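# Find the lighter check weight and place it on dish

## Task

Four check weights are present and exactly one weighs less than the rest. Identify it (the balance pointer sits over the white mark when its two pans hold equal loads and leans toward whichever pan is lighter otherwise), then set that weight lying flat on the red dish. The other three must end up off the dish. Apart from the weights and the dish, every item must remain upright, and the balance must stay on the same piece of furniture it started on.

## Robot and tools

Setup. Three identical i2rt Big YAM arms, named arm1, arm2 and arm3, share one scene. Each has six joints, a two-finger gripper and a wrist camera that rides on top of the hand looking toward the fingertips. The hand can reach roughly 1.0 m out from the joint-1 axis. Two fixed room cameras, room_a and room_b, also watch the scene. Calibrated foot (base_link) positions in metres: arm1 (-0.017, 1.211, 0.828), rotated about 180 degrees so it faces -y-ish; arm2 (0.095, -0.011, 0.883), facing +x; arm3 (-0.083, -1.202, 0.816), facing roughly +x. Each foot points along its own +x.

Frame. Every pose uses a single scene frame: origin on the floor, +z up, lengths in metres, orientation as a quaternion ordered qw, qx, qy, qz. The hand point lies between the finger pads, around 1 cm short of the tips. The fingers extend along the hand's +z axis and open and close along its y axis. hand_target is where the hand would be at the joint targets currently held; under load the hand may stop short. Reported hand positions get less accurate at long reach.

move. Arguments are arm1, arm2, arm3 (each optional, one object per robot) plus cameras. An arm you omit receives nothing new but may keep pushing toward an older target. Inside an arm's object:
- joints: absolute targets keyed by name. joint1_rad -2.879 to 2.879 (base turn, positive counter-clockwise seen from above, 0 means along the foot's +x); joint2_rad 0 to 3.141 (shoulder; 0 has the upper arm pointing back and about level, larger values lift it up and forward); joint3_rad 0 to 3.019 (elbow; 0 is folded, larger opens); joint4_rad -1.692 to 1.57 (hand pitch, positive tips fingers up); joint5_rad -1.57 to 1.57 (sideways swing, positive to the arm's right); joint6_rad -2.094 to 2.094 (roll, positive clockwise viewed from behind the hand); gripper_m 0 to 0.093 (fingertip gap in metres). Done tolerances: 0.045, 0.14, 0.09, 0.055, 0.03, 0.035 rad and 0.003 m.
- target: one list of seven numbers [x, y, z, qw, qx, qy, qz], an absolute hand pose in the scene frame. The hand travels in a straight line from its current hand_target toward it. When target is given, joints may contain only gripper_m.
- speed: top path speed, 0.002 to 0.5 m/s (default 0.25); allowed only with target. Rotation is capped at twice that value in rad/s.
- min_time_s: 0.1 to 8 s, a floor on how long each joint motion of that arm lasts; used with joints.
All motions in one call start together. All hand paths in a call finish together, paced by the slowest. A hand path lasts 0.5 to 10 s and a whole action at most 15 s. Each control step the commanded pose is limited to 100 mm and 20 degrees from the measured hand pose, then solved by damped inverse kinematics, favouring position. Expect end errors of a centimetre or more, lag, overshoot and sideways drift, especially with a nearly straight arm. Joint moves can sweep the hand along a wide arc because joints run at different speeds. Paths do not avoid obstacles or other arms. Unknown keys make a call invalid; out-of-range values get it refused, and a refusal cancels any later move, wait or finished_scene calls in the same reply.
cameras: list of names from arm1_cam_wrist, arm2_cam_wrist, arm3_cam_wrist, room_a, room_b, or all; [] for none. A move with no arm parts returns full state, all images and the scene number.

Results. A move line reports each moved robot as done or its worst status. Status words: off_target (stopped short, may still push); time_out (each joint keeps a nearby target and keeps pushing; on_its_own lists unfinished ones; resend the reported position to relax it); not_followed, with messages joint command not followed or pose unreachable, meaning a self/arm-clearance check held back the motion (gripper commands still run; the arm may retry later). on_its_own lists uncommanded behaviour, with held at giving a target, not a reading. Robots under as last shown were not commanded and show earlier values. Joint velocities are in joint order (rad/s, gripper m/s); within noise means stationary. Joint torques include gravity, carry per-arm offsets and noise, and joints 3 and 4 wrap at ±28 N m. Images may lag the state slightly.

Gripper. Gripping a hard object, the reading may be up to 0.005 m below its width (or up to 0.002 m above). Closed on nothing it shows 0.000 to 0.003. Commanding about 0.005 m under the first-contact reading gives full force (roughly 50 to 64 N per pad). Release by commanding well above the reading.

wait: seconds 0 to 10, optional cameras; nothing new is commanded. zoom_image: camera plus region [x0, y0, x1, y1] in pixels, origin top-left, up to 504 by 504, on the newest images. finished_scene: scene, the current scene's number; final and irreversible, the goal must hold without the robots.

Calibration for the cameras appears in the original setup (fisheye wrist cameras and pinhole room cameras, 672x504); fixed cameras may be off by a couple of degrees and some millimetres.

Cautions. Robots must never squeeze each other: closing a gripper on another arm's fingers counts. Hard arm-to-arm hits can also end things; the clearance check may react late and ignores fingers, housings and cameras. Arms keep pushing through contact, so avoid hard pushes, slams and pushing on unreachable poses, which heat motors; at 100 °C an arm drops limp for 30 to 60 s (MOTOR HOT warns at 85 °C, not always). After such a stop keys read limit_stop_at_motor_heat; resend targets. Don't drop weights from height, release them while moving, tip over the balance or other items, or push anything off the work area or onto the floor. Loose objects may occasionally get nudged.

Each tool is called after "Request:" as name(argument=value, ...) on one line, values as JSON.

## Session

Request:
move()

Scene clock: 0.00 s.
Joint torques (N m): no reading
Heat: arm1: hottest joint2_rad 37 °C; arm2: hottest joint2_rad 31 °C; arm3: hottest joint2_rad 36 °C.
Joint velocities: within noise
arm1.joint_positions: joint1_rad=+0.463 joint2_rad=+0.615 joint3_rad=+1.490 joint4_rad=-1.383 joint5_rad=+0.276 joint6_rad=+0.395 gripper_m=+0.09396
arm1.joint_status: not commanded
arm1.hand: x=-0.2166 y=+1.1519 z=+1.4100 quat_wxyz=(-0.119, -0.855, +0.016, +0.505) (m; scene frame)
arm1.hand_target: x=-0.2135 y=+1.1537 z=+1.4229 quat_wxyz=(-0.125, -0.847, +0.018, +0.516) (m; scene frame)
arm1.hand_status: not commanded
arm2.joint_positions: joint1_rad=+0.482 joint2_rad=+0.585 joint3_rad=+1.357 joint4_rad=-1.462 joint5_rad=+0.226 joint6_rad=+0.023 gripper_m=+0.09396
arm2.joint_status: not commanded
arm2.hand: x=-0.1095 y=-0.0683 z=+1.3892 quat_wxyz=(-0.010, +0.891, +0.138, -0.433) (m; scene frame)
arm2.hand_target: x=-0.1075 y=-0.0675 z=+1.4001 quat_wxyz=(-0.007, +0.885, +0.136, -0.444) (m; scene frame)
arm2.hand_status: not commanded
arm3.joint_positions: joint1_rad=-0.065 joint2_rad=+0.649 joint3_rad=+1.390 joint4_rad=-1.161 joint5_rad=-0.034 joint6_rad=-0.702 gripper_m=+0.09396
arm3.joint_status: not commanded
arm3.hand: x=-0.3410 y=-1.1470 z=+1.3892 quat_wxyz=(-0.236, +0.811, +0.203, -0.495) (m; scene frame)
arm3.hand_target: x=-0.3379 y=-1.1478 z=+1.4005 quat_wxyz=(-0.241, +0.804, +0.201, -0.504) (m; scene frame)
arm3.hand_status: not commanded
pictures: arm1_cam_wrist, arm2_cam_wrist, arm3_cam_wrist, room_a, room_b

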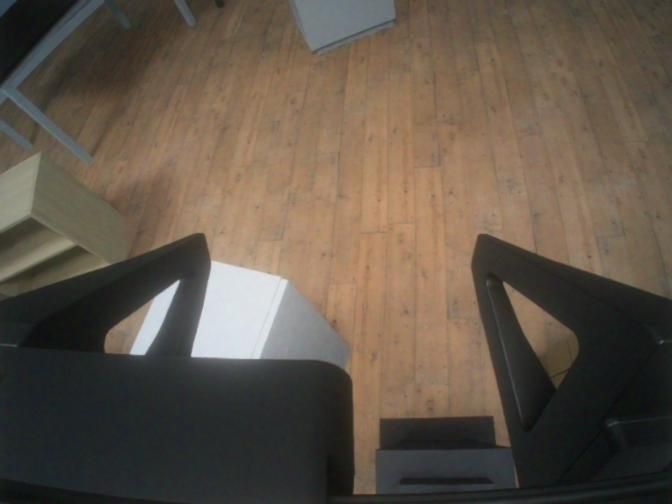

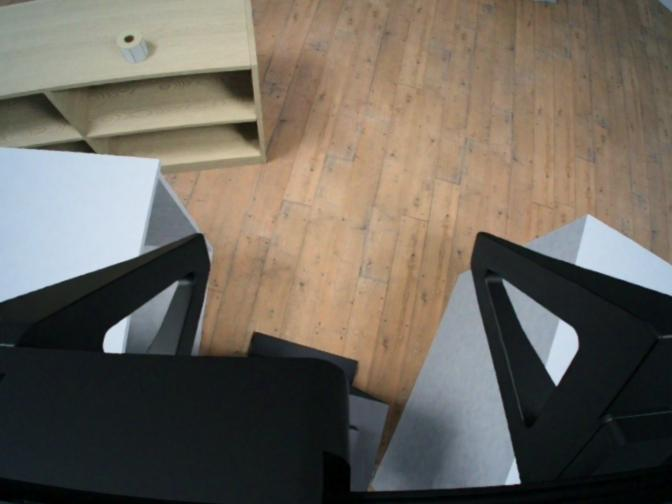

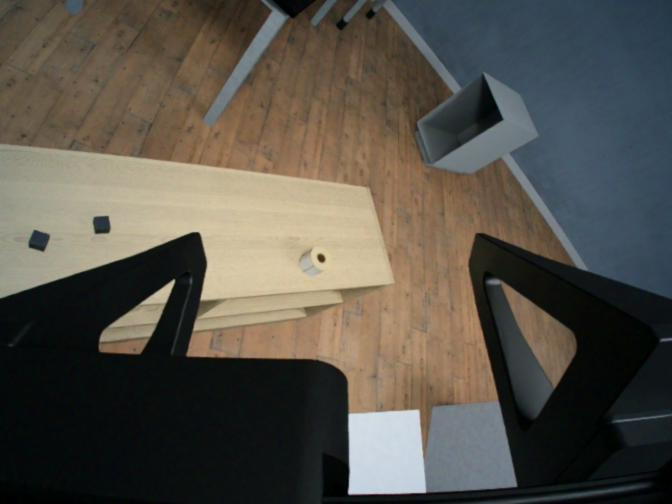

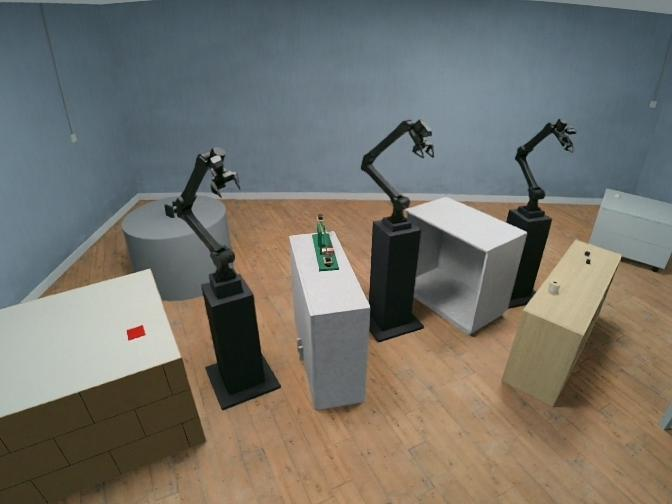

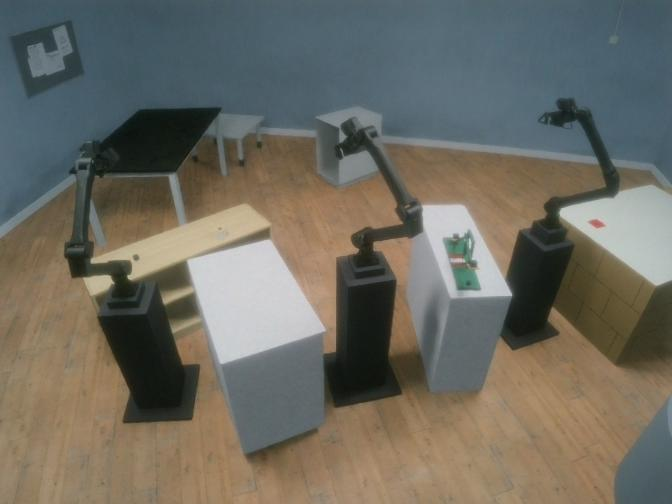

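Request:
zoom_image(camera="room_a", region=[270, 200, 380, 290])

Request:
zoom_image(camera="room_b", region=[410, 210, 530, 310])

Request:
zoom_image(camera="room_a", region=[500, 230, 640, 340])

Request:
zoom_image(camera="room_a", region=[80, 280, 200, 370])

Request:
zoom_image(camera="arm3_cam_wrist", region=[0, 130, 400, 360])

Request:
zoom_image(camera="room_b", region=[80, 190, 330, 380])

Scaled by 4.582 from the camera's 672x504 image, which has a finer 960x720 frame.

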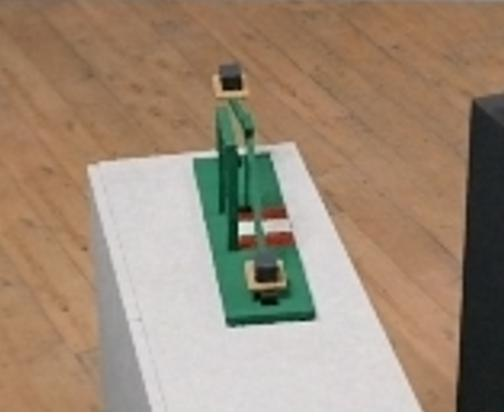

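Scaled by 4.200 from the camera's 672x504 image, which has a finer 960x720 frame.

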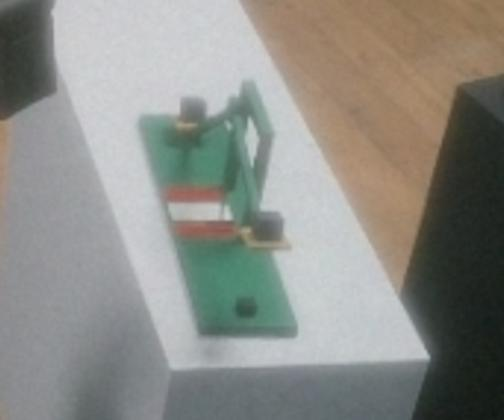

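Scaled by 3.600 from the camera's 672x504 image, which has a finer 960x720 frame.

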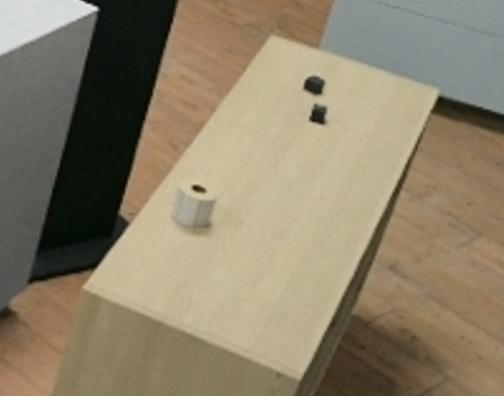

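Scaled by 4.200 from the camera's 672x504 image, which has a finer 960x720 frame.

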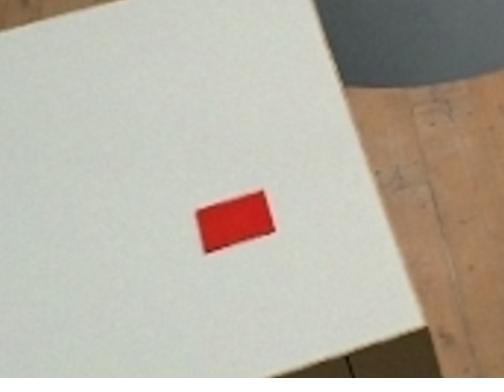

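Scaled by 1.260 from the camera's 672x504 image, which has a finer 960x720 frame.

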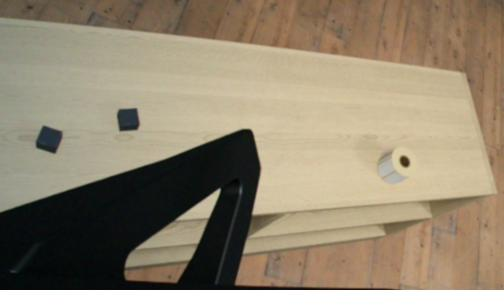

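Scaled by 2.016 from the camera's 672x504 image, which has a finer 960x720 frame.

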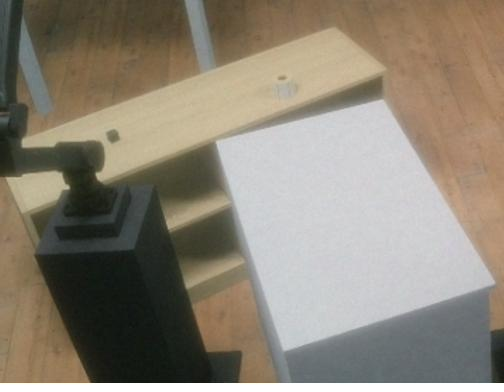

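Request:
move(arm2={"joints":{"joint1_rad":-1.55,"joint2_rad":1.0,"joint4_rad":-1.1,"joint5_rad":0,"joint6_rad":0}}, arm1={"joints":{"joint1_rad":-1.37,"joint2_rad":1.0,"joint4_rad":-1.1,"joint5_rad":0,"joint6_rad":0}}, arm3={"joints":{"joint1_rad":0.1,"joint2_rad":1.0,"joint4_rad":-1.1,"joint5_rad":0,"joint6_rad":0}}, cameras=["all"])

Scene clock: 5.03 s.
Joint torques (N m): arm1=[-1.67 -5.36 13.22 2.33 0.01 -0.22] | arm2=[0.79 -5.66 13.12 2.04 -0.04 0.01] | arm3=[-0.67 -6.48 10.24 2.14 0.15 0.05]
Heat: arm1: hottest joint2_rad 37 °C; arm2: hottest joint2_rad 31 °C; arm3: hottest joint2_rad 36 °C.
move: arm1 done; arm2 done; arm3 done
Joint velocities: arm1=[within noise] | arm2=[0.005 -0.005 -0.007 0.002 0.007 0.154 0] | arm3=[within noise]
arm1.joint_positions: joint1_rad=-1.356 joint2_rad=+1.017 joint3_rad=+1.481 joint4_rad=-1.114 joint5_rad=+0.001 joint6_rad=+0.014 gripper_m=+0.09397
arm1.joint_status: all done
arm1.hand: x=-0.1267 y=+1.6178 z=+1.3363 quat_wxyz=(+0.262, -0.710, +0.548, +0.357) (m; scene frame)
arm1.hand_target: x=-0.1196 y=+1.6136 z=+1.3644 quat_wxyz=(+0.285, -0.698, +0.538, +0.377) (m; scene frame)
arm1.hand_status: not commanded
arm2.joint_positions: joint1_rad=-1.539 joint2_rad=+1.013 joint3_rad=+1.357 joint4_rad=-1.108 joint5_rad=+0.001 joint6_rad=+0.008 gripper_m=+0.09397
arm2.joint_status: all done
arm2.hand: x=+0.1020 y=+0.3999 z=+1.3339 quat_wxyz=(-0.285, +0.640, -0.657, -0.279) (m; scene frame)
arm2.hand_target: x=+0.1062 y=+0.3974 z=+1.3524 quat_wxyz=(-0.301, +0.633, -0.651, -0.291) (m; scene frame)
arm2.hand_status: not commanded
arm3.joint_positions: joint1_rad=+0.094 joint2_rad=+1.008 joint3_rad=+1.390 joint4_rad=-1.111 joint5_rad=-0.003 joint6_rad=-0.009 gripper_m=+0.09396
arm3.joint_status: all done
arm3.hand: x=-0.4943 y=-1.1718 z=+1.2846 quat_wxyz=(-0.019, +0.910, -0.030, -0.413) (m; scene frame)
arm3.hand_target: x=-0.4937 y=-1.1740 z=+1.3007 quat_wxyz=(-0.018, +0.902, -0.031, -0.431) (m; scene frame)
arm3.hand_status: not commanded
pictures: arm1_cam_wrist, arm2_cam_wrist, arm3_cam_wrist, room_a, room_b
camera_calibration:
arm1_cam_wrist: T_world_to_cam=[[0.96498, 0.261872, -0.0153884, -0.280803], [0.247581, -0.928571, -0.276514, 1.90619], [-0.0867004, 0.263021, -0.960887, 0.975066], [0, 0, 0, 1]] pos_world=[-0.116429, 1.5871, 1.4597]
arm2_cam_wrist: T_world_to_cam=[[0.999839, -0.0176298, -0.00333969, -0.0892409], [-0.0179421, -0.980124, -0.197573, 0.662667], [0.000209867, 0.197601, -0.980282, 1.35265], [0, 0, 0, 1]] pos_world=[0.100832, 0.380638, 1.4566]
arm3_cam_wrist: T_world_to_cam=[[0.0766064, 0.997061, 0.000659896, 1.20709], [0.970282, -0.0743965, -0.230255, 0.690772], [-0.229529, 0.0182793, -0.97313, 1.28459], [0, 0, 0, 1]] pos_world=[-0.467863, -1.17563, 1.40833]

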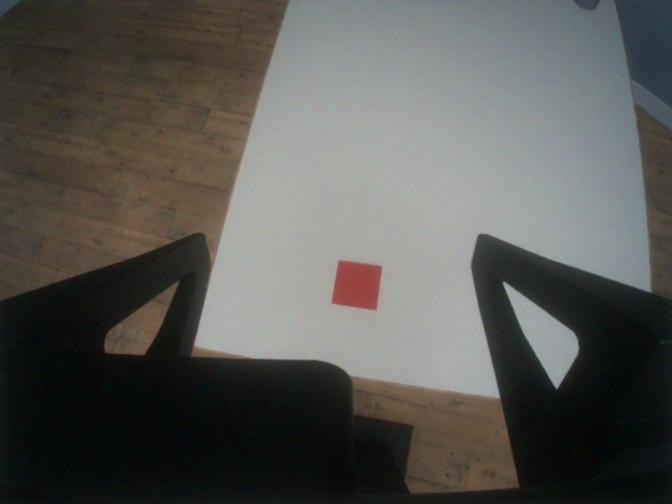

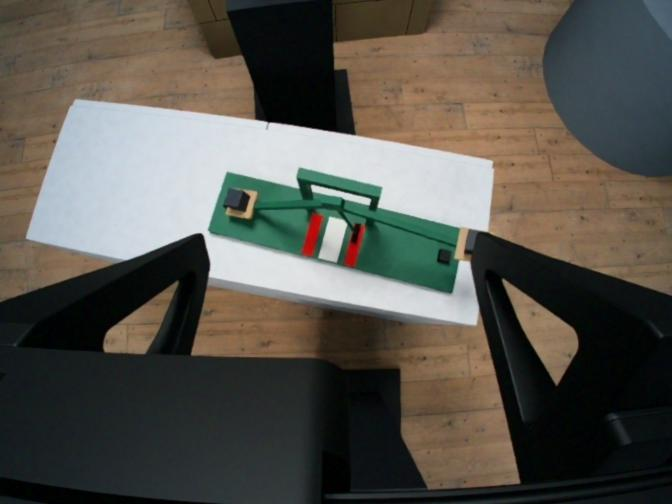

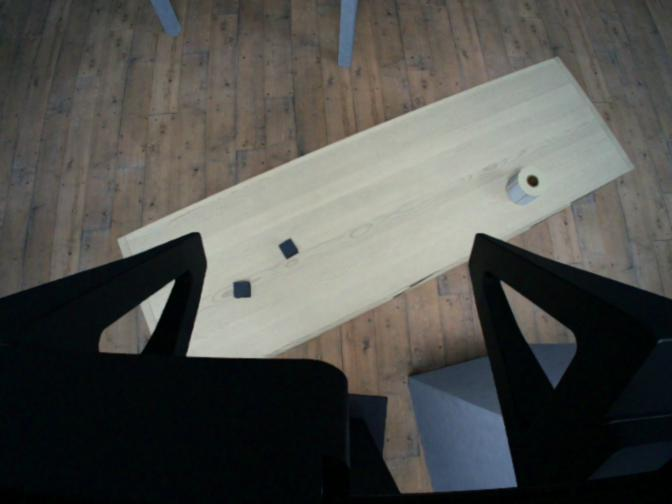

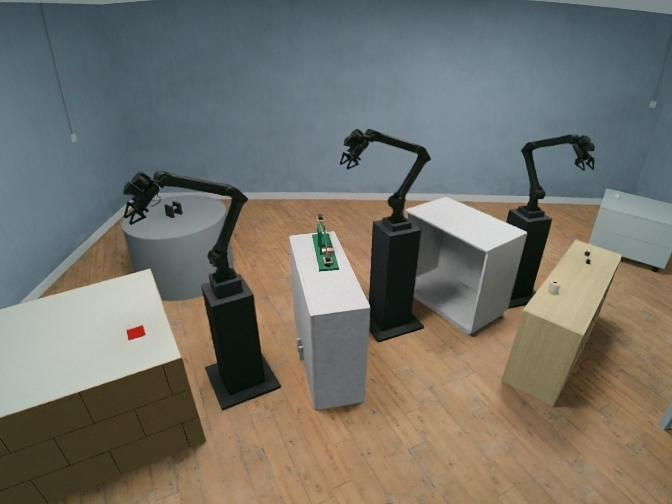

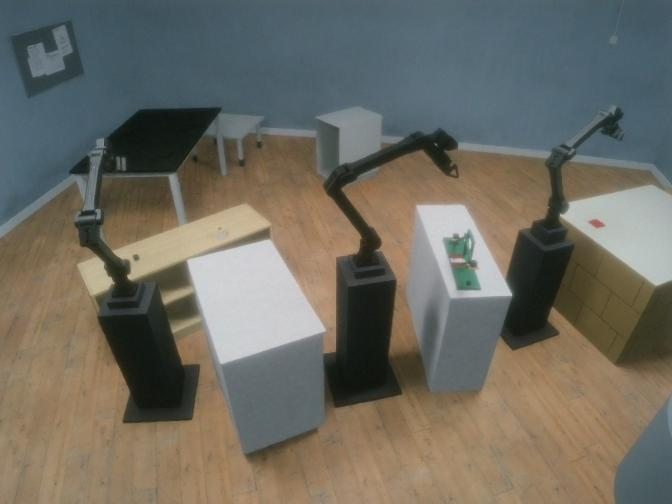

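Request:
zoom_image(camera="arm2_cam_wrist", region=[200, 150, 520, 310])

Request:
zoom_image(camera="room_a", region=[295, 200, 355, 280])

Request:
zoom_image(camera="room_b", region=[430, 220, 500, 300])

Scaled by 1.575 from the camera's 672x504 image, which has a finer 960x720 frame.

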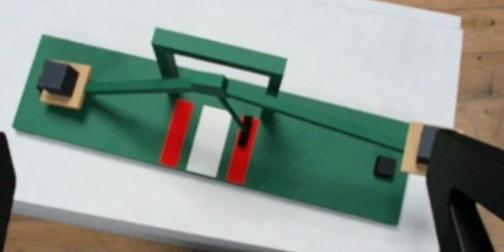

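Scaled by 6.300 from the camera's 672x504 image, which has a finer 960x720 frame.

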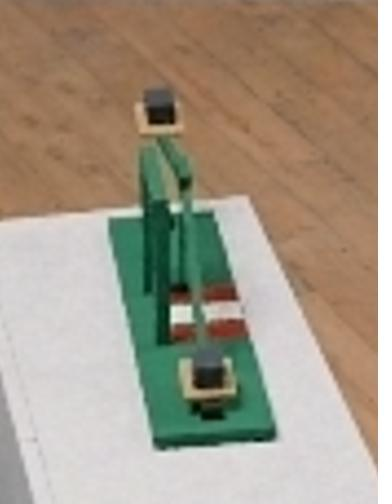

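Scaled by 6.300 from the camera's 672x504 image, which has a finer 960x720 frame.

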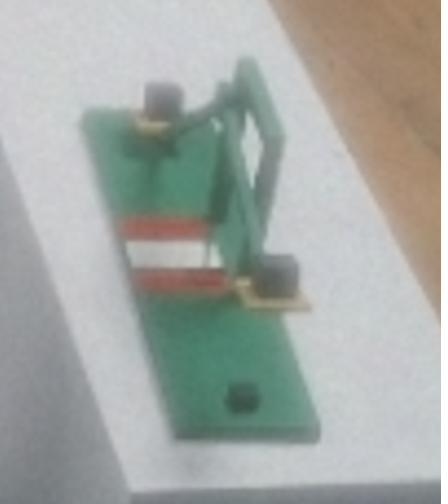

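Request:
move(arm2={"joints":{"joint1_rad":-0.2,"joint2_rad":0.6}}, arm1={"joints":{"joint1_rad":1.92,"joint2_rad":1.3,"joint4_rad":-0.9,"gripper_m":0.07}}, cameras=["arm1_cam_wrist","room_a","room_b"])

Request:
zoom_image(camera="arm1_cam_wrist", region=[200, 60, 480, 260])

Scene clock: 9.13 s.
Joint torques (N m): arm1=[0.73 -10.17 13.61 1.78 0.08 -0.23] | arm2=[2.37 2.37 11.02 2.3 -0.02 0.01] | arm3=[-0.67 -6.59 10.22 2.15 0.14 0.04]
Heat: arm1: hottest joint2_rad 37 °C; arm2: hottest joint2_rad 31 °C; arm3: hottest joint2_rad 37 °C.
move: arm1 done; arm2 done
Joint velocities: within noise
arm1.joint_positions: joint1_rad=+1.913 joint2_rad=+1.322 joint3_rad=+1.485 joint4_rad=-0.905 joint5_rad=-0.001 joint6_rad=+0.012 gripper_m=+0.07010
arm1.joint_status: all done
arm1.hand: x=+0.2028 y=+0.7034 z=+1.2378 quat_wxyz=(-0.336, -0.508, -0.761, +0.223) (m; scene frame)
arm1.hand_target: x=+0.2054 y=+0.7077 z=+1.2679 quat_wxyz=(-0.357, -0.494, -0.756, +0.239) (m; scene frame)
arm1.hand_status: not commanded
arm2.joint_positions: joint1_rad=-0.212 joint2_rad=+0.596 joint3_rad=+1.359 joint4_rad=-1.108 joint5_rad=-0.001 joint6_rad=+0.007 gripper_m=+0.09398
arm2.joint_status: all done
arm2.hand: x=-0.1544 y=+0.0474 z=+1.4624 quat_wxyz=(-0.079, +0.811, -0.106, -0.570) (m; scene frame)
arm2.hand_target: x=-0.1538 y=+0.0440 z=+1.4733 quat_wxyz=(-0.079, +0.805, -0.097, -0.579) (m; scene frame)
arm2.hand_status: not commanded
arm3: as last shown
pictures: arm1_cam_wrist, room_a, room_b
camera_calibration:
arm1_cam_wrist: T_world_to_cam=[[-0.92311, -0.38453, 0.00215887, 0.454967], [-0.377799, 0.905876, -0.19146, -0.320515], [0.0716663, -0.177554, -0.981498, 1.45289], [0, 0, 0, 1]] pos_world=[0.194771, 0.723261, 1.36366]

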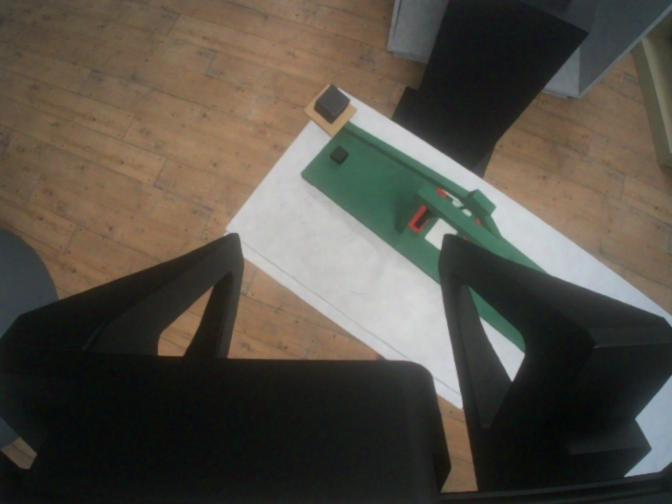

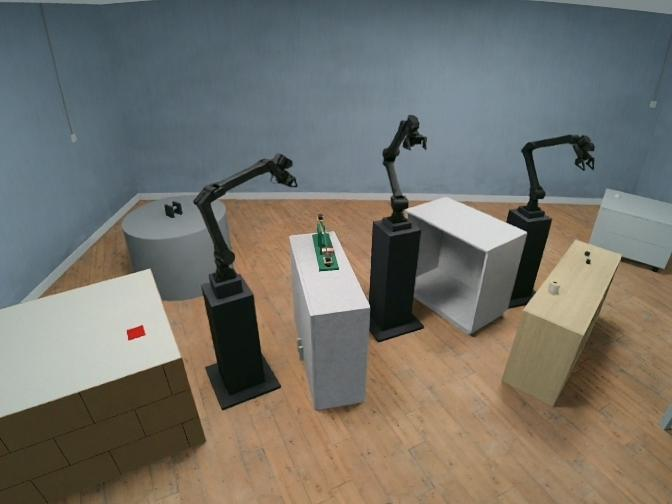

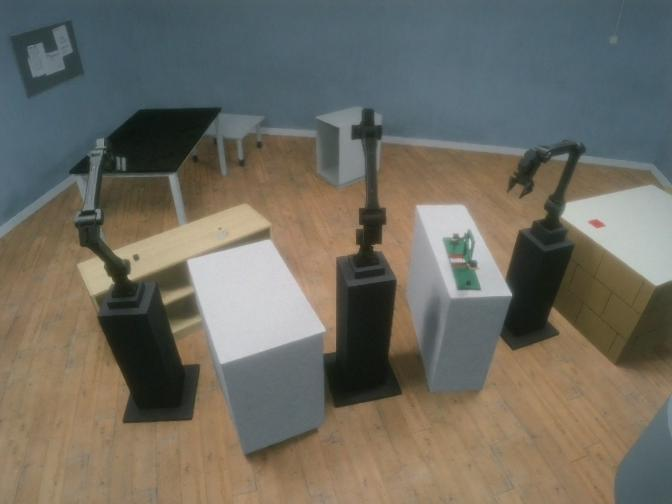

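Scaled by 1.800 from the camera's 672x504 image, which has a finer 960x720 frame.

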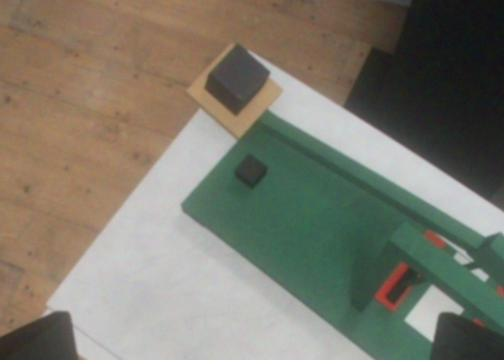

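Request:
move(arm1={"target":[0.297,0.525,1.09,0.2198,0.7198,0.6040,-0.2620]}, cameras=["arm1_cam_wrist"])

Request:
zoom_image(camera="arm1_cam_wrist", region=[180, 60, 540, 330])

Scene clock: 13.10 s.
Joint torques (N m): arm1=[0.67 -15.91 15.76 0.87 0.39 0.02] | arm2=[2.26 2.26 11.02 2.32 -0.02 0.02] | arm3=[-0.67 -6.59 10.24 2.14 0.15 0.05]
Heat: arm1: hottest joint3_rad 39 °C; arm2: hottest joint2_rad 31 °C; arm3: hottest joint2_rad 37 °C.
move: arm1 off_target
Joint velocities: within noise
arm1.joint_positions: joint1_rad=+2.019 joint2_rad=+1.995 joint3_rad=+1.971 joint4_rad=-1.021 joint5_rad=+0.413 joint6_rad=+0.558 gripper_m=+0.07010
arm1.joint_status: not commanded
arm1.hand: x=+0.2828 y=+0.5331 z=+1.0662 quat_wxyz=(-0.196, -0.720, -0.613, +0.259) (m; scene frame)
arm1.hand_target: x=+0.2964 y=+0.5265 z=+1.0900 quat_wxyz=(-0.220, -0.720, -0.604, +0.262) (m; scene frame)
arm1.hand_status: off_target (0.029 m and 2.9 deg from the pose sent, 0.250 m and 33.5 deg at the start)
arm2, arm3: as last shown
pictures: arm1_cam_wrist
camera_calibration:
arm1_cam_wrist: T_world_to_cam=[[-0.984512, 0.17107, 0.0383614, 0.146289], [0.170232, 0.985107, -0.0241784, -0.544508], [-0.0419263, -0.0172737, -0.998971, 1.21376], [0, 0, 0, 1]] pos_world=[0.287604, 0.53234, 1.19374]

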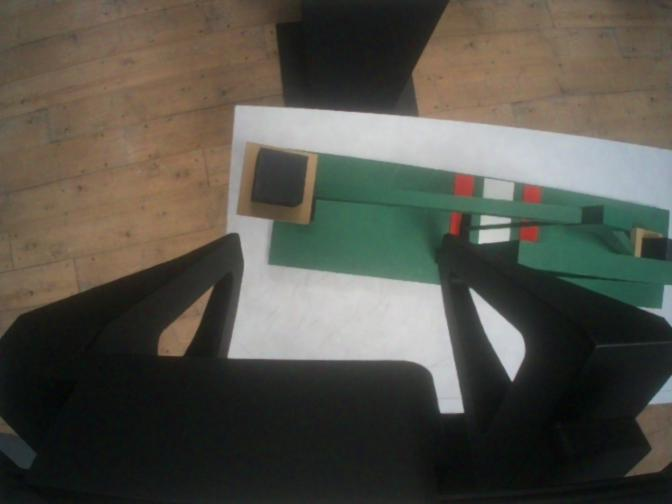

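Scaled by 1.400 from the camera's 672x504 image, which has a finer 960x720 frame.

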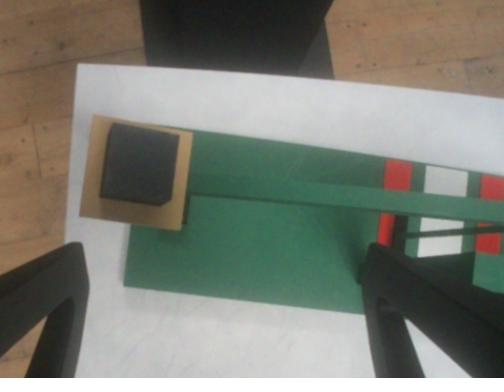

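Request:
move(arm1={"target":[0.3205,0.4655,1.044,0.1986,0.765,0.5457,-0.2784]}, cameras=["arm1_cam_wrist"])

Request:
zoom_image(camera="arm1_cam_wrist", region=[180, 60, 540, 330])

Scene clock: 15.63 s.
Joint torques (N m): arm1=[0.56 -17.73 15.9 0.8 0.45 0.03] | arm2=[2.32 2.43 10.99 2.28 -0.02 0.01] | arm3=[-0.73 -6.71 10.25 2.15 0.14 0.06]
Heat: arm1: hottest joint3_rad 40 °C; arm2: hottest joint3_rad 32 °C; arm3: hottest joint2_rad 37 °C.
move: arm1 off_target
Joint velocities: within noise
arm1.joint_positions: joint1_rad=+2.022 joint2_rad=+2.286 joint3_rad=+2.359 joint4_rad=-1.182 joint5_rad=+0.496 joint6_rad=+0.713 gripper_m=+0.07010
arm1.joint_status: not commanded
arm1.hand: x=+0.3054 y=+0.4710 z=+1.0262 quat_wxyz=(-0.177, -0.765, -0.553, +0.278) (m; scene frame)
arm1.hand_target: x=+0.3199 y=+0.4669 z=+1.0441 quat_wxyz=(-0.200, -0.765, -0.546, +0.278) (m; scene frame)
arm1.hand_status: off_target (0.024 m and 2.6 deg from the pose sent, 0.081 m and 9.5 deg at the start)
arm2, arm3: as last shown
pictures: arm1_cam_wrist
camera_calibration:
arm1_cam_wrist: T_world_to_cam=[[-0.94503, 0.324662, 0.0389082, 0.0957434], [0.323516, 0.945648, -0.0329903, -0.50737], [-0.0475041, -0.0185894, -0.998698, 1.17574], [0, 0, 0, 1]] pos_world=[0.310475, 0.470566, 1.15375]

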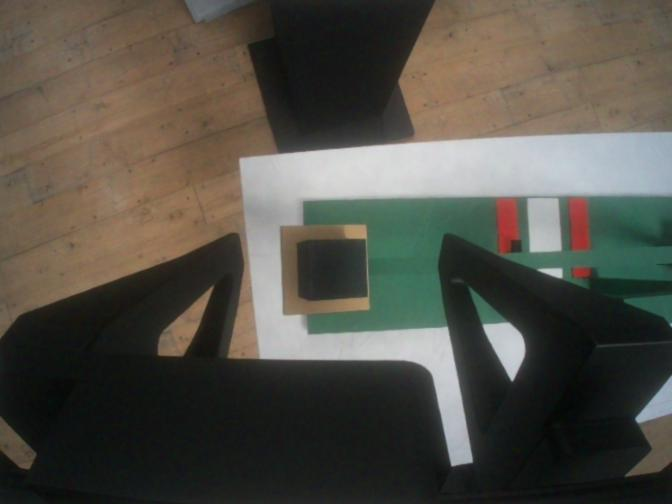

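Scaled by 1.400 from the camera's 672x504 image, which has a finer 960x720 frame.

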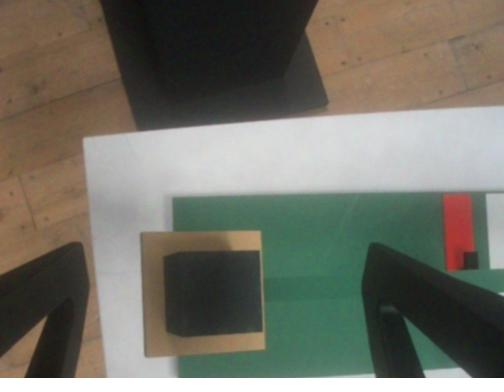

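Request:
move(arm1={"target":[0.3205,0.468,0.963,0.1986,0.765,0.5457,-0.2784],"speed":0.1}, cameras=["arm1_cam_wrist"])

Request:
zoom_image(camera="arm1_cam_wrist", region=[180, 120, 500, 360])

Scene clock: 17.97 s.
Joint torques (N m): arm1=[0.91 -18.55 11.36 1.74 0.46 0.03] | arm2=[2.32 2.08 11.02 2.32 -0.01 0] | arm3=[-0.67 -6.65 10.24 2.14 0.14 0.05]
Heat: arm1: hottest joint3_rad 40 °C; arm2: hottest joint3_rad 32 °C; arm3: hottest joint2_rad 37 °C.
move: arm1 off_target
Joint velocities: within noise
arm1.joint_positions: joint1_rad=+2.023 joint2_rad=+2.286 joint3_rad=+2.188 joint4_rad=-0.991 joint5_rad=+0.498 joint6_rad=+0.718 gripper_m=+0.07010
arm1.joint_status: not commanded
arm1.hand: x=+0.3075 y=+0.4683 z=+0.9633 quat_wxyz=(-0.188, -0.766, -0.548, +0.279) (m; scene frame)
arm1.hand_target: x=+0.3203 y=+0.4682 z=+0.9632 quat_wxyz=(-0.199, -0.765, -0.546, +0.278) (m; scene frame)
arm1.hand_status: off_target (0.013 m and 1.3 deg from the pose sent, 0.065 m and 2.6 deg at the start)
arm2, arm3: as last shown
pictures: arm1_cam_wrist
camera_calibration:
arm1_cam_wrist: T_world_to_cam=[[-0.94455, 0.327641, 0.0218386, 0.116017], [0.326371, 0.94405, -0.0474489, -0.493686], [-0.0361629, -0.0376904, -0.998635, 1.11835], [0, 0, 0, 1]] pos_world=[0.311151, 0.470204, 1.09086]

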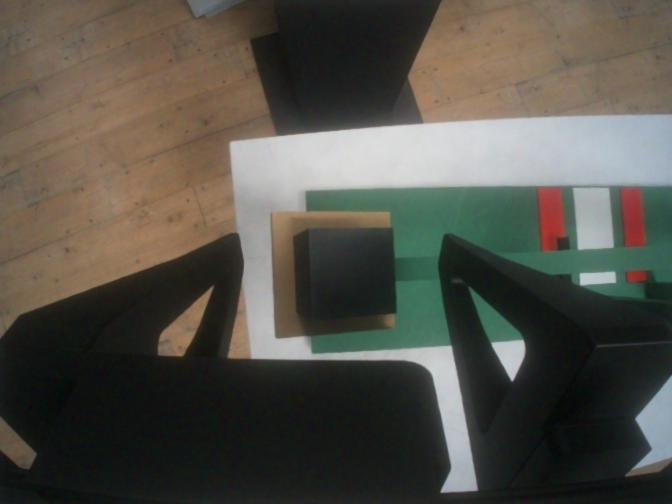

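Scaled by 1.575 from the camera's 672x504 image, which has a finer 960x720 frame.

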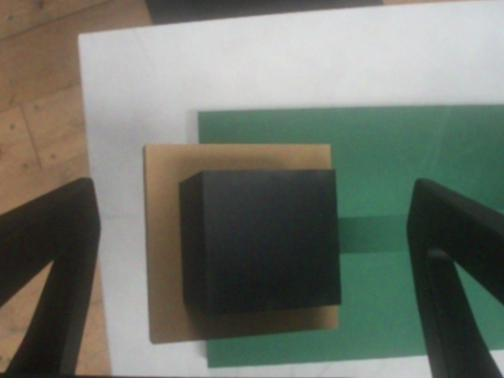

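Request:
move(arm1={"target":[0.318,0.473,0.940,0.1986,0.765,0.5457,-0.2784],"speed":0.1}, cameras=["arm1_cam_wrist","room_b"])

Request:
zoom_image(camera="arm1_cam_wrist", region=[180, 120, 500, 360])

Request:
zoom_image(camera="room_b", region=[430, 190, 530, 290])

Scene clock: 19.53 s.
Joint torques (N m): arm1=[0.67 -19.66 11 1.65 0.39 0.05] | arm2=[2.2 2.14 11.06 2.36 -0.01 0.01] | arm3=[-0.67 -6.53 10.21 2.14 0.14 0.06]
Heat: arm1: hottest joint3_rad 40 °C; arm2: hottest joint3_rad 32 °C; arm3: hottest joint2_rad 37 °C.
move: arm1 off_target
Joint velocities: within noise
arm1.joint_positions: joint1_rad=+2.025 joint2_rad=+2.286 joint3_rad=+2.114 joint4_rad=-0.923 joint5_rad=+0.500 joint6_rad=+0.718 gripper_m=+0.07009
arm1.joint_status: not commanded
arm1.hand: x=+0.3060 y=+0.4730 z=+0.9348 quat_wxyz=(-0.185, -0.765, -0.550, +0.279) (m; scene frame)
arm1.hand_target: x=+0.3180 y=+0.4732 z=+0.9402 quat_wxyz=(-0.199, -0.765, -0.546, +0.278) (m; scene frame)
arm1.hand_status: off_target (0.013 m and 1.6 deg from the pose sent, 0.026 m and 1.3 deg at the start)
arm2, arm3: as last shown
pictures: arm1_cam_wrist, room_b
camera_calibration:
arm1_cam_wrist: T_world_to_cam=[[-0.944665, 0.326903, 0.0272615, 0.108954], [0.325544, 0.944468, -0.044738, -0.501494], [-0.0403726, -0.0333876, -0.998627, 1.08926], [0, 0, 0, 1]] pos_world=[0.31016, 0.474395, 1.06236]

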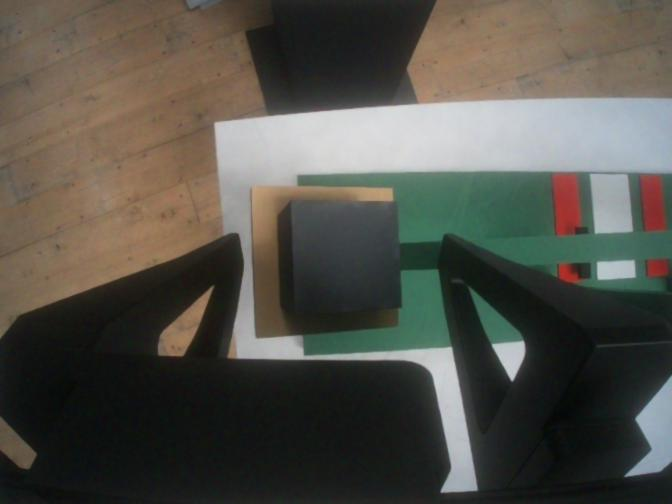

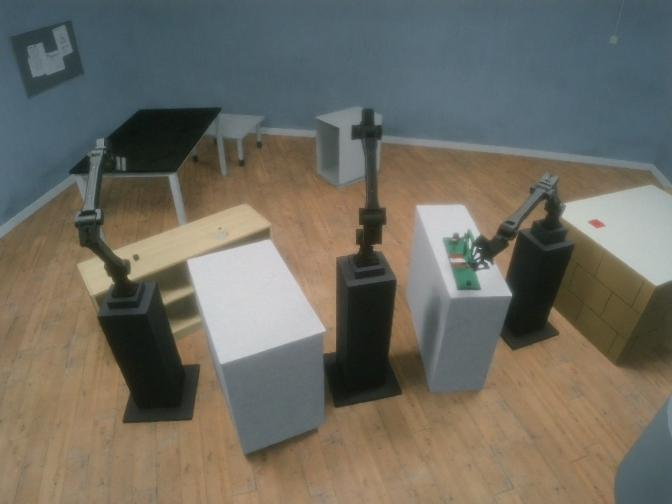

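Scaled by 1.575 from the camera's 672x504 image, which has a finer 960x720 frame.

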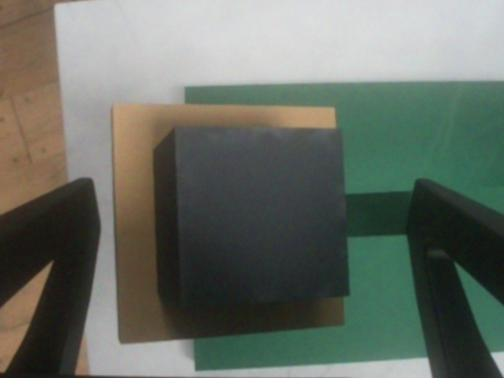

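Scaled by 5.040 from the camera's 672x504 image, which has a finer 960x720 frame.

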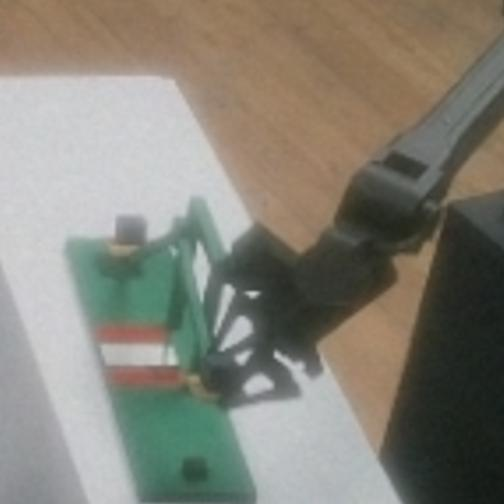

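Request:
move(arm1={"target":[0.3165,0.473,0.956,0.1986,0.765,0.5457,-0.2784],"speed":0.1})

Request:
move(arm1={"joints":{"gripper_m":0.03}}, cameras=["arm1_cam_wrist"])

Request:
zoom_image(camera="arm1_cam_wrist", region=[180, 120, 500, 360])

Scene clock: 20.90 s.
Joint torques (N m): arm1=[0.26 -20.01 12.66 0.77 0.37 0.01] | arm2=[2.37 2.02 11 2.28 -0.01 0] | arm3=[-0.67 -6.59 10.19 2.13 0.14 0.04]
Heat: arm1: hottest joint3_rad 41 °C; arm2: hottest joint3_rad 32 °C; arm3: hottest joint2_rad 37 °C.
move: arm1 off_target
Joint velocities: within noise
arm1.joint_positions: joint1_rad=+2.025 joint2_rad=+2.286 joint3_rad=+2.114 joint4_rad=-0.931 joint5_rad=+0.500 joint6_rad=+0.718 gripper_m=+0.07009
arm1.joint_status: not commanded
arm1.hand: x=+0.3052 y=+0.4744 z=+0.9340 quat_wxyz=(-0.181, -0.765, -0.551, +0.279) (m; scene frame)
arm1.hand_target: x=+0.3163 y=+0.4735 z=+0.9561 quat_wxyz=(-0.199, -0.765, -0.546, +0.278) (m; scene frame)
arm1.hand_status: off_target (0.025 m and 2.1 deg from the pose sent, 0.024 m and 1.7 deg at the start)
arm2, arm3: as last shown
pictures: none

Scene clock: 21.60 s.
Joint torques (N m): arm1=[-0.32 -19.78 12.51 -0.18 0.57 -0.05] | arm2=[2.14 2.08 11.03 2.26 -0.02 0.02] | arm3=[-0.56 -6.42 10.22 2.14 0.15 0.06]
Heat: arm1: hottest joint3_rad 41 °C; arm2: hottest joint3_rad 33 °C; arm3: hottest joint2_rad 37 °C.
move: arm1 off_target
Joint velocities: within noise
arm1.joint_positions: joint1_rad=+2.034 joint2_rad=+2.286 joint3_rad=+2.115 joint4_rad=-0.910 joint5_rad=+0.494 joint6_rad=+0.724 gripper_m=+0.03507
arm1.joint_status: gripper_m off_target (ended at +0.03509, target +0.03000)
arm1.hand: x=+0.3145 y=+0.4733 z=+0.9364 quat_wxyz=(-0.194, -0.765, -0.549, +0.276) (m; scene frame)
arm1.hand_target: x=+0.3162 y=+0.4735 z=+0.9560 quat_wxyz=(-0.199, -0.765, -0.546, +0.278) (m; scene frame)
arm1.hand_status: not commanded
arm2, arm3: as last shown
pictures: arm1_cam_wrist
camera_calibration:
arm1_cam_wrist: T_world_to_cam=[[-0.946965, 0.321207, 0.00914874, 0.137206], [0.32036, 0.94592, -0.0510467, -0.497715], [-0.0250505, -0.0454085, -0.998654, 1.0921], [0, 0, 0, 1]] pos_world=[0.316735, 0.476317, 1.06396]

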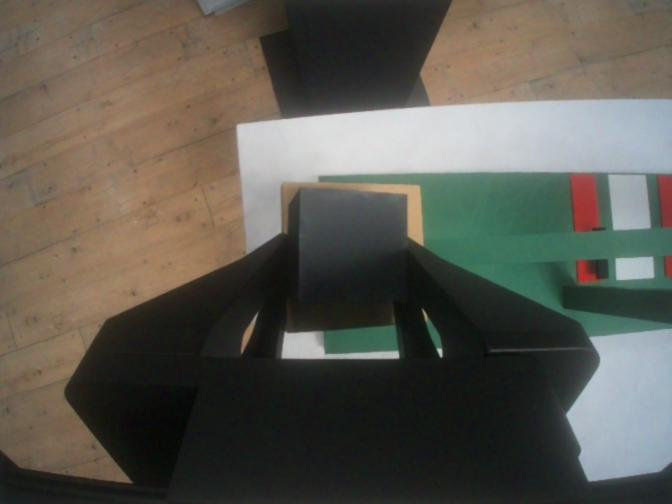

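Scaled by 1.575 from the camera's 672x504 image, which has a finer 960x720 frame.

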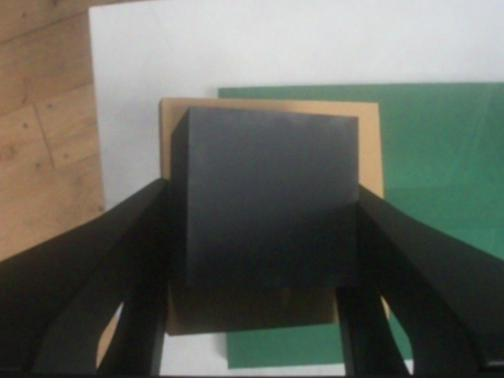

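Request:
move(arm1={"target":[0.3163,0.475,1.06,0.1986,0.765,0.5457,-0.2784],"speed":0.12,"joints":{"gripper_m":0.028}}, cameras=["arm1_cam_wrist","room_a","room_b"])

Request:
zoom_image(camera="room_b", region=[430, 190, 530, 290])

Scene clock: 23.57 s.
Joint torques (N m): arm1=[-1.03 -21.13 16.36 0.8 0.53 -0.05] | arm2=[2.32 2.32 11.04 2.35 -0.01 0] | arm3=[-0.62 -6.71 10.24 2.13 0.14 0.05]
Heat: arm1: hottest joint3_rad 42 °C; arm2: hottest joint3_rad 33 °C; arm3: hottest joint2_rad 37 °C.
move: arm1 off_target
Joint velocities: within noise
arm1.joint_positions: joint1_rad=+2.041 joint2_rad=+2.282 joint3_rad=+2.304 joint4_rad=-1.188 joint5_rad=+0.496 joint6_rad=+0.727 gripper_m=+0.03500
arm1.joint_status: gripper_m off_target (ended at +0.03500, target +0.02800)
arm1.hand: x=+0.3134 y=+0.4873 z=+1.0018 quat_wxyz=(-0.155, -0.764, -0.564, +0.272) (m; scene frame)
arm1.hand_target: x=+0.3146 y=+0.4785 z=+1.0598 quat_wxyz=(-0.199, -0.765, -0.546, +0.279) (m; scene frame)
arm1.hand_status: off_target (0.060 m and 5.5 deg from the pose sent, 0.124 m and 0.7 deg at the start)
arm2: as last shown
arm3.joint_positions: joint1_rad=+0.094 joint2_rad=+1.008 joint3_rad=+1.390 joint4_rad=-1.111 joint5_rad=-0.003 joint6_rad=-0.009 gripper_m=+0.09396
arm3.joint_status: not commanded
arm3.hand: x=-0.4943 y=-1.1718 z=+1.2846 quat_wxyz=(-0.019, +0.910, -0.030, -0.413) (m; scene frame)
arm3.hand_target: x=-0.4937 y=-1.1740 z=+1.3007 quat_wxyz=(-0.018, +0.902, -0.031, -0.431) (m; scene frame)
arm3.hand_status: not commanded
pictures: arm1_cam_wrist, room_a, room_b
camera_calibration:
arm1_cam_wrist: T_world_to_cam=[[-0.946315, 0.314713, 0.0737755, 0.0692524], [0.315902, 0.94878, 0.00474062, -0.563039], [-0.0685047, 0.027792, -0.997264, 1.13455], [0, 0, 0, 1]] pos_world=[0.321122, 0.480874, 1.12901]

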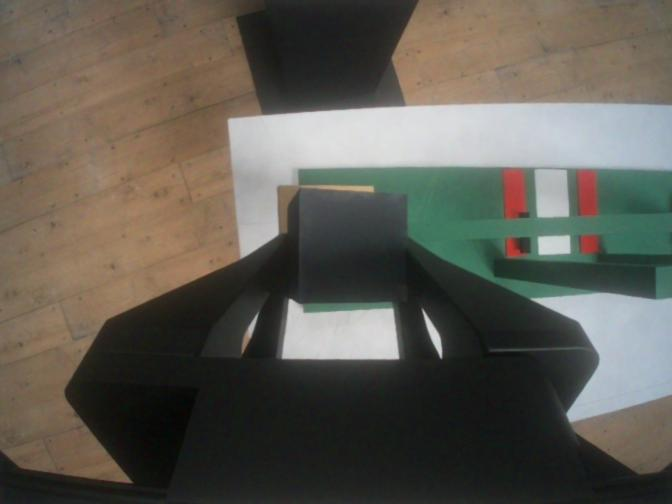

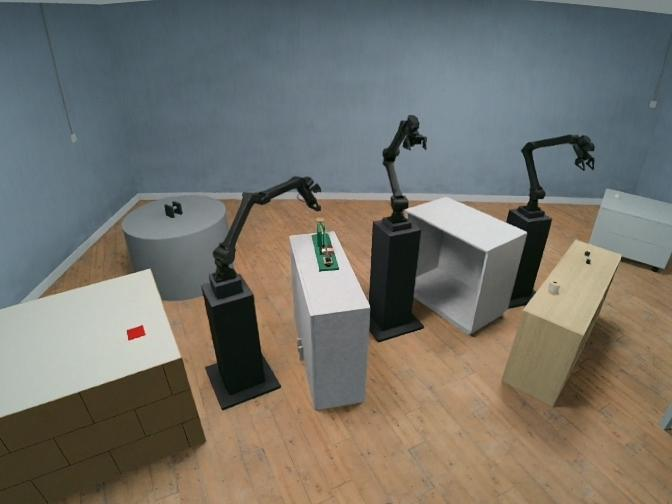

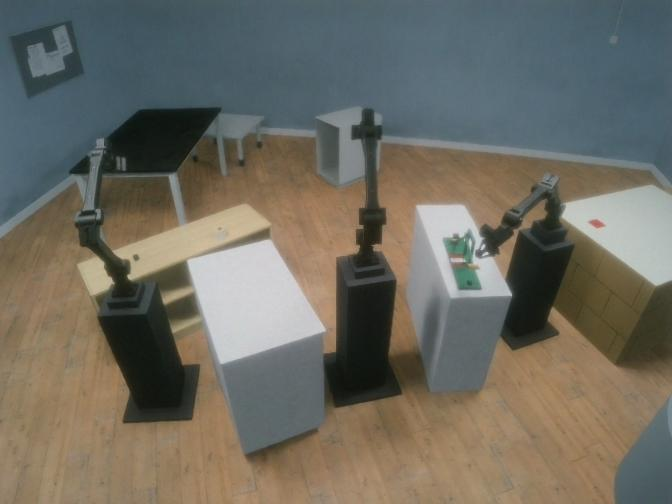

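Scaled by 5.040 from the camera's 672x504 image, which has a finer 960x720 frame.

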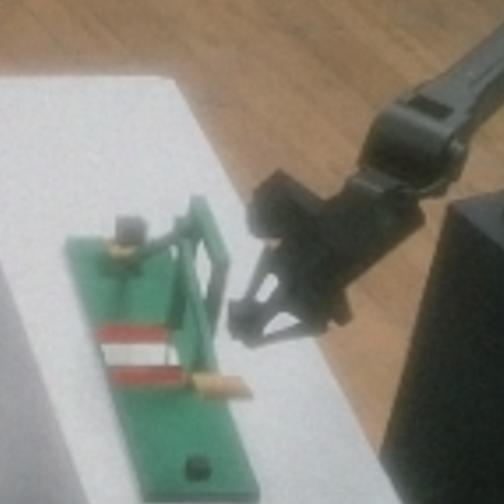

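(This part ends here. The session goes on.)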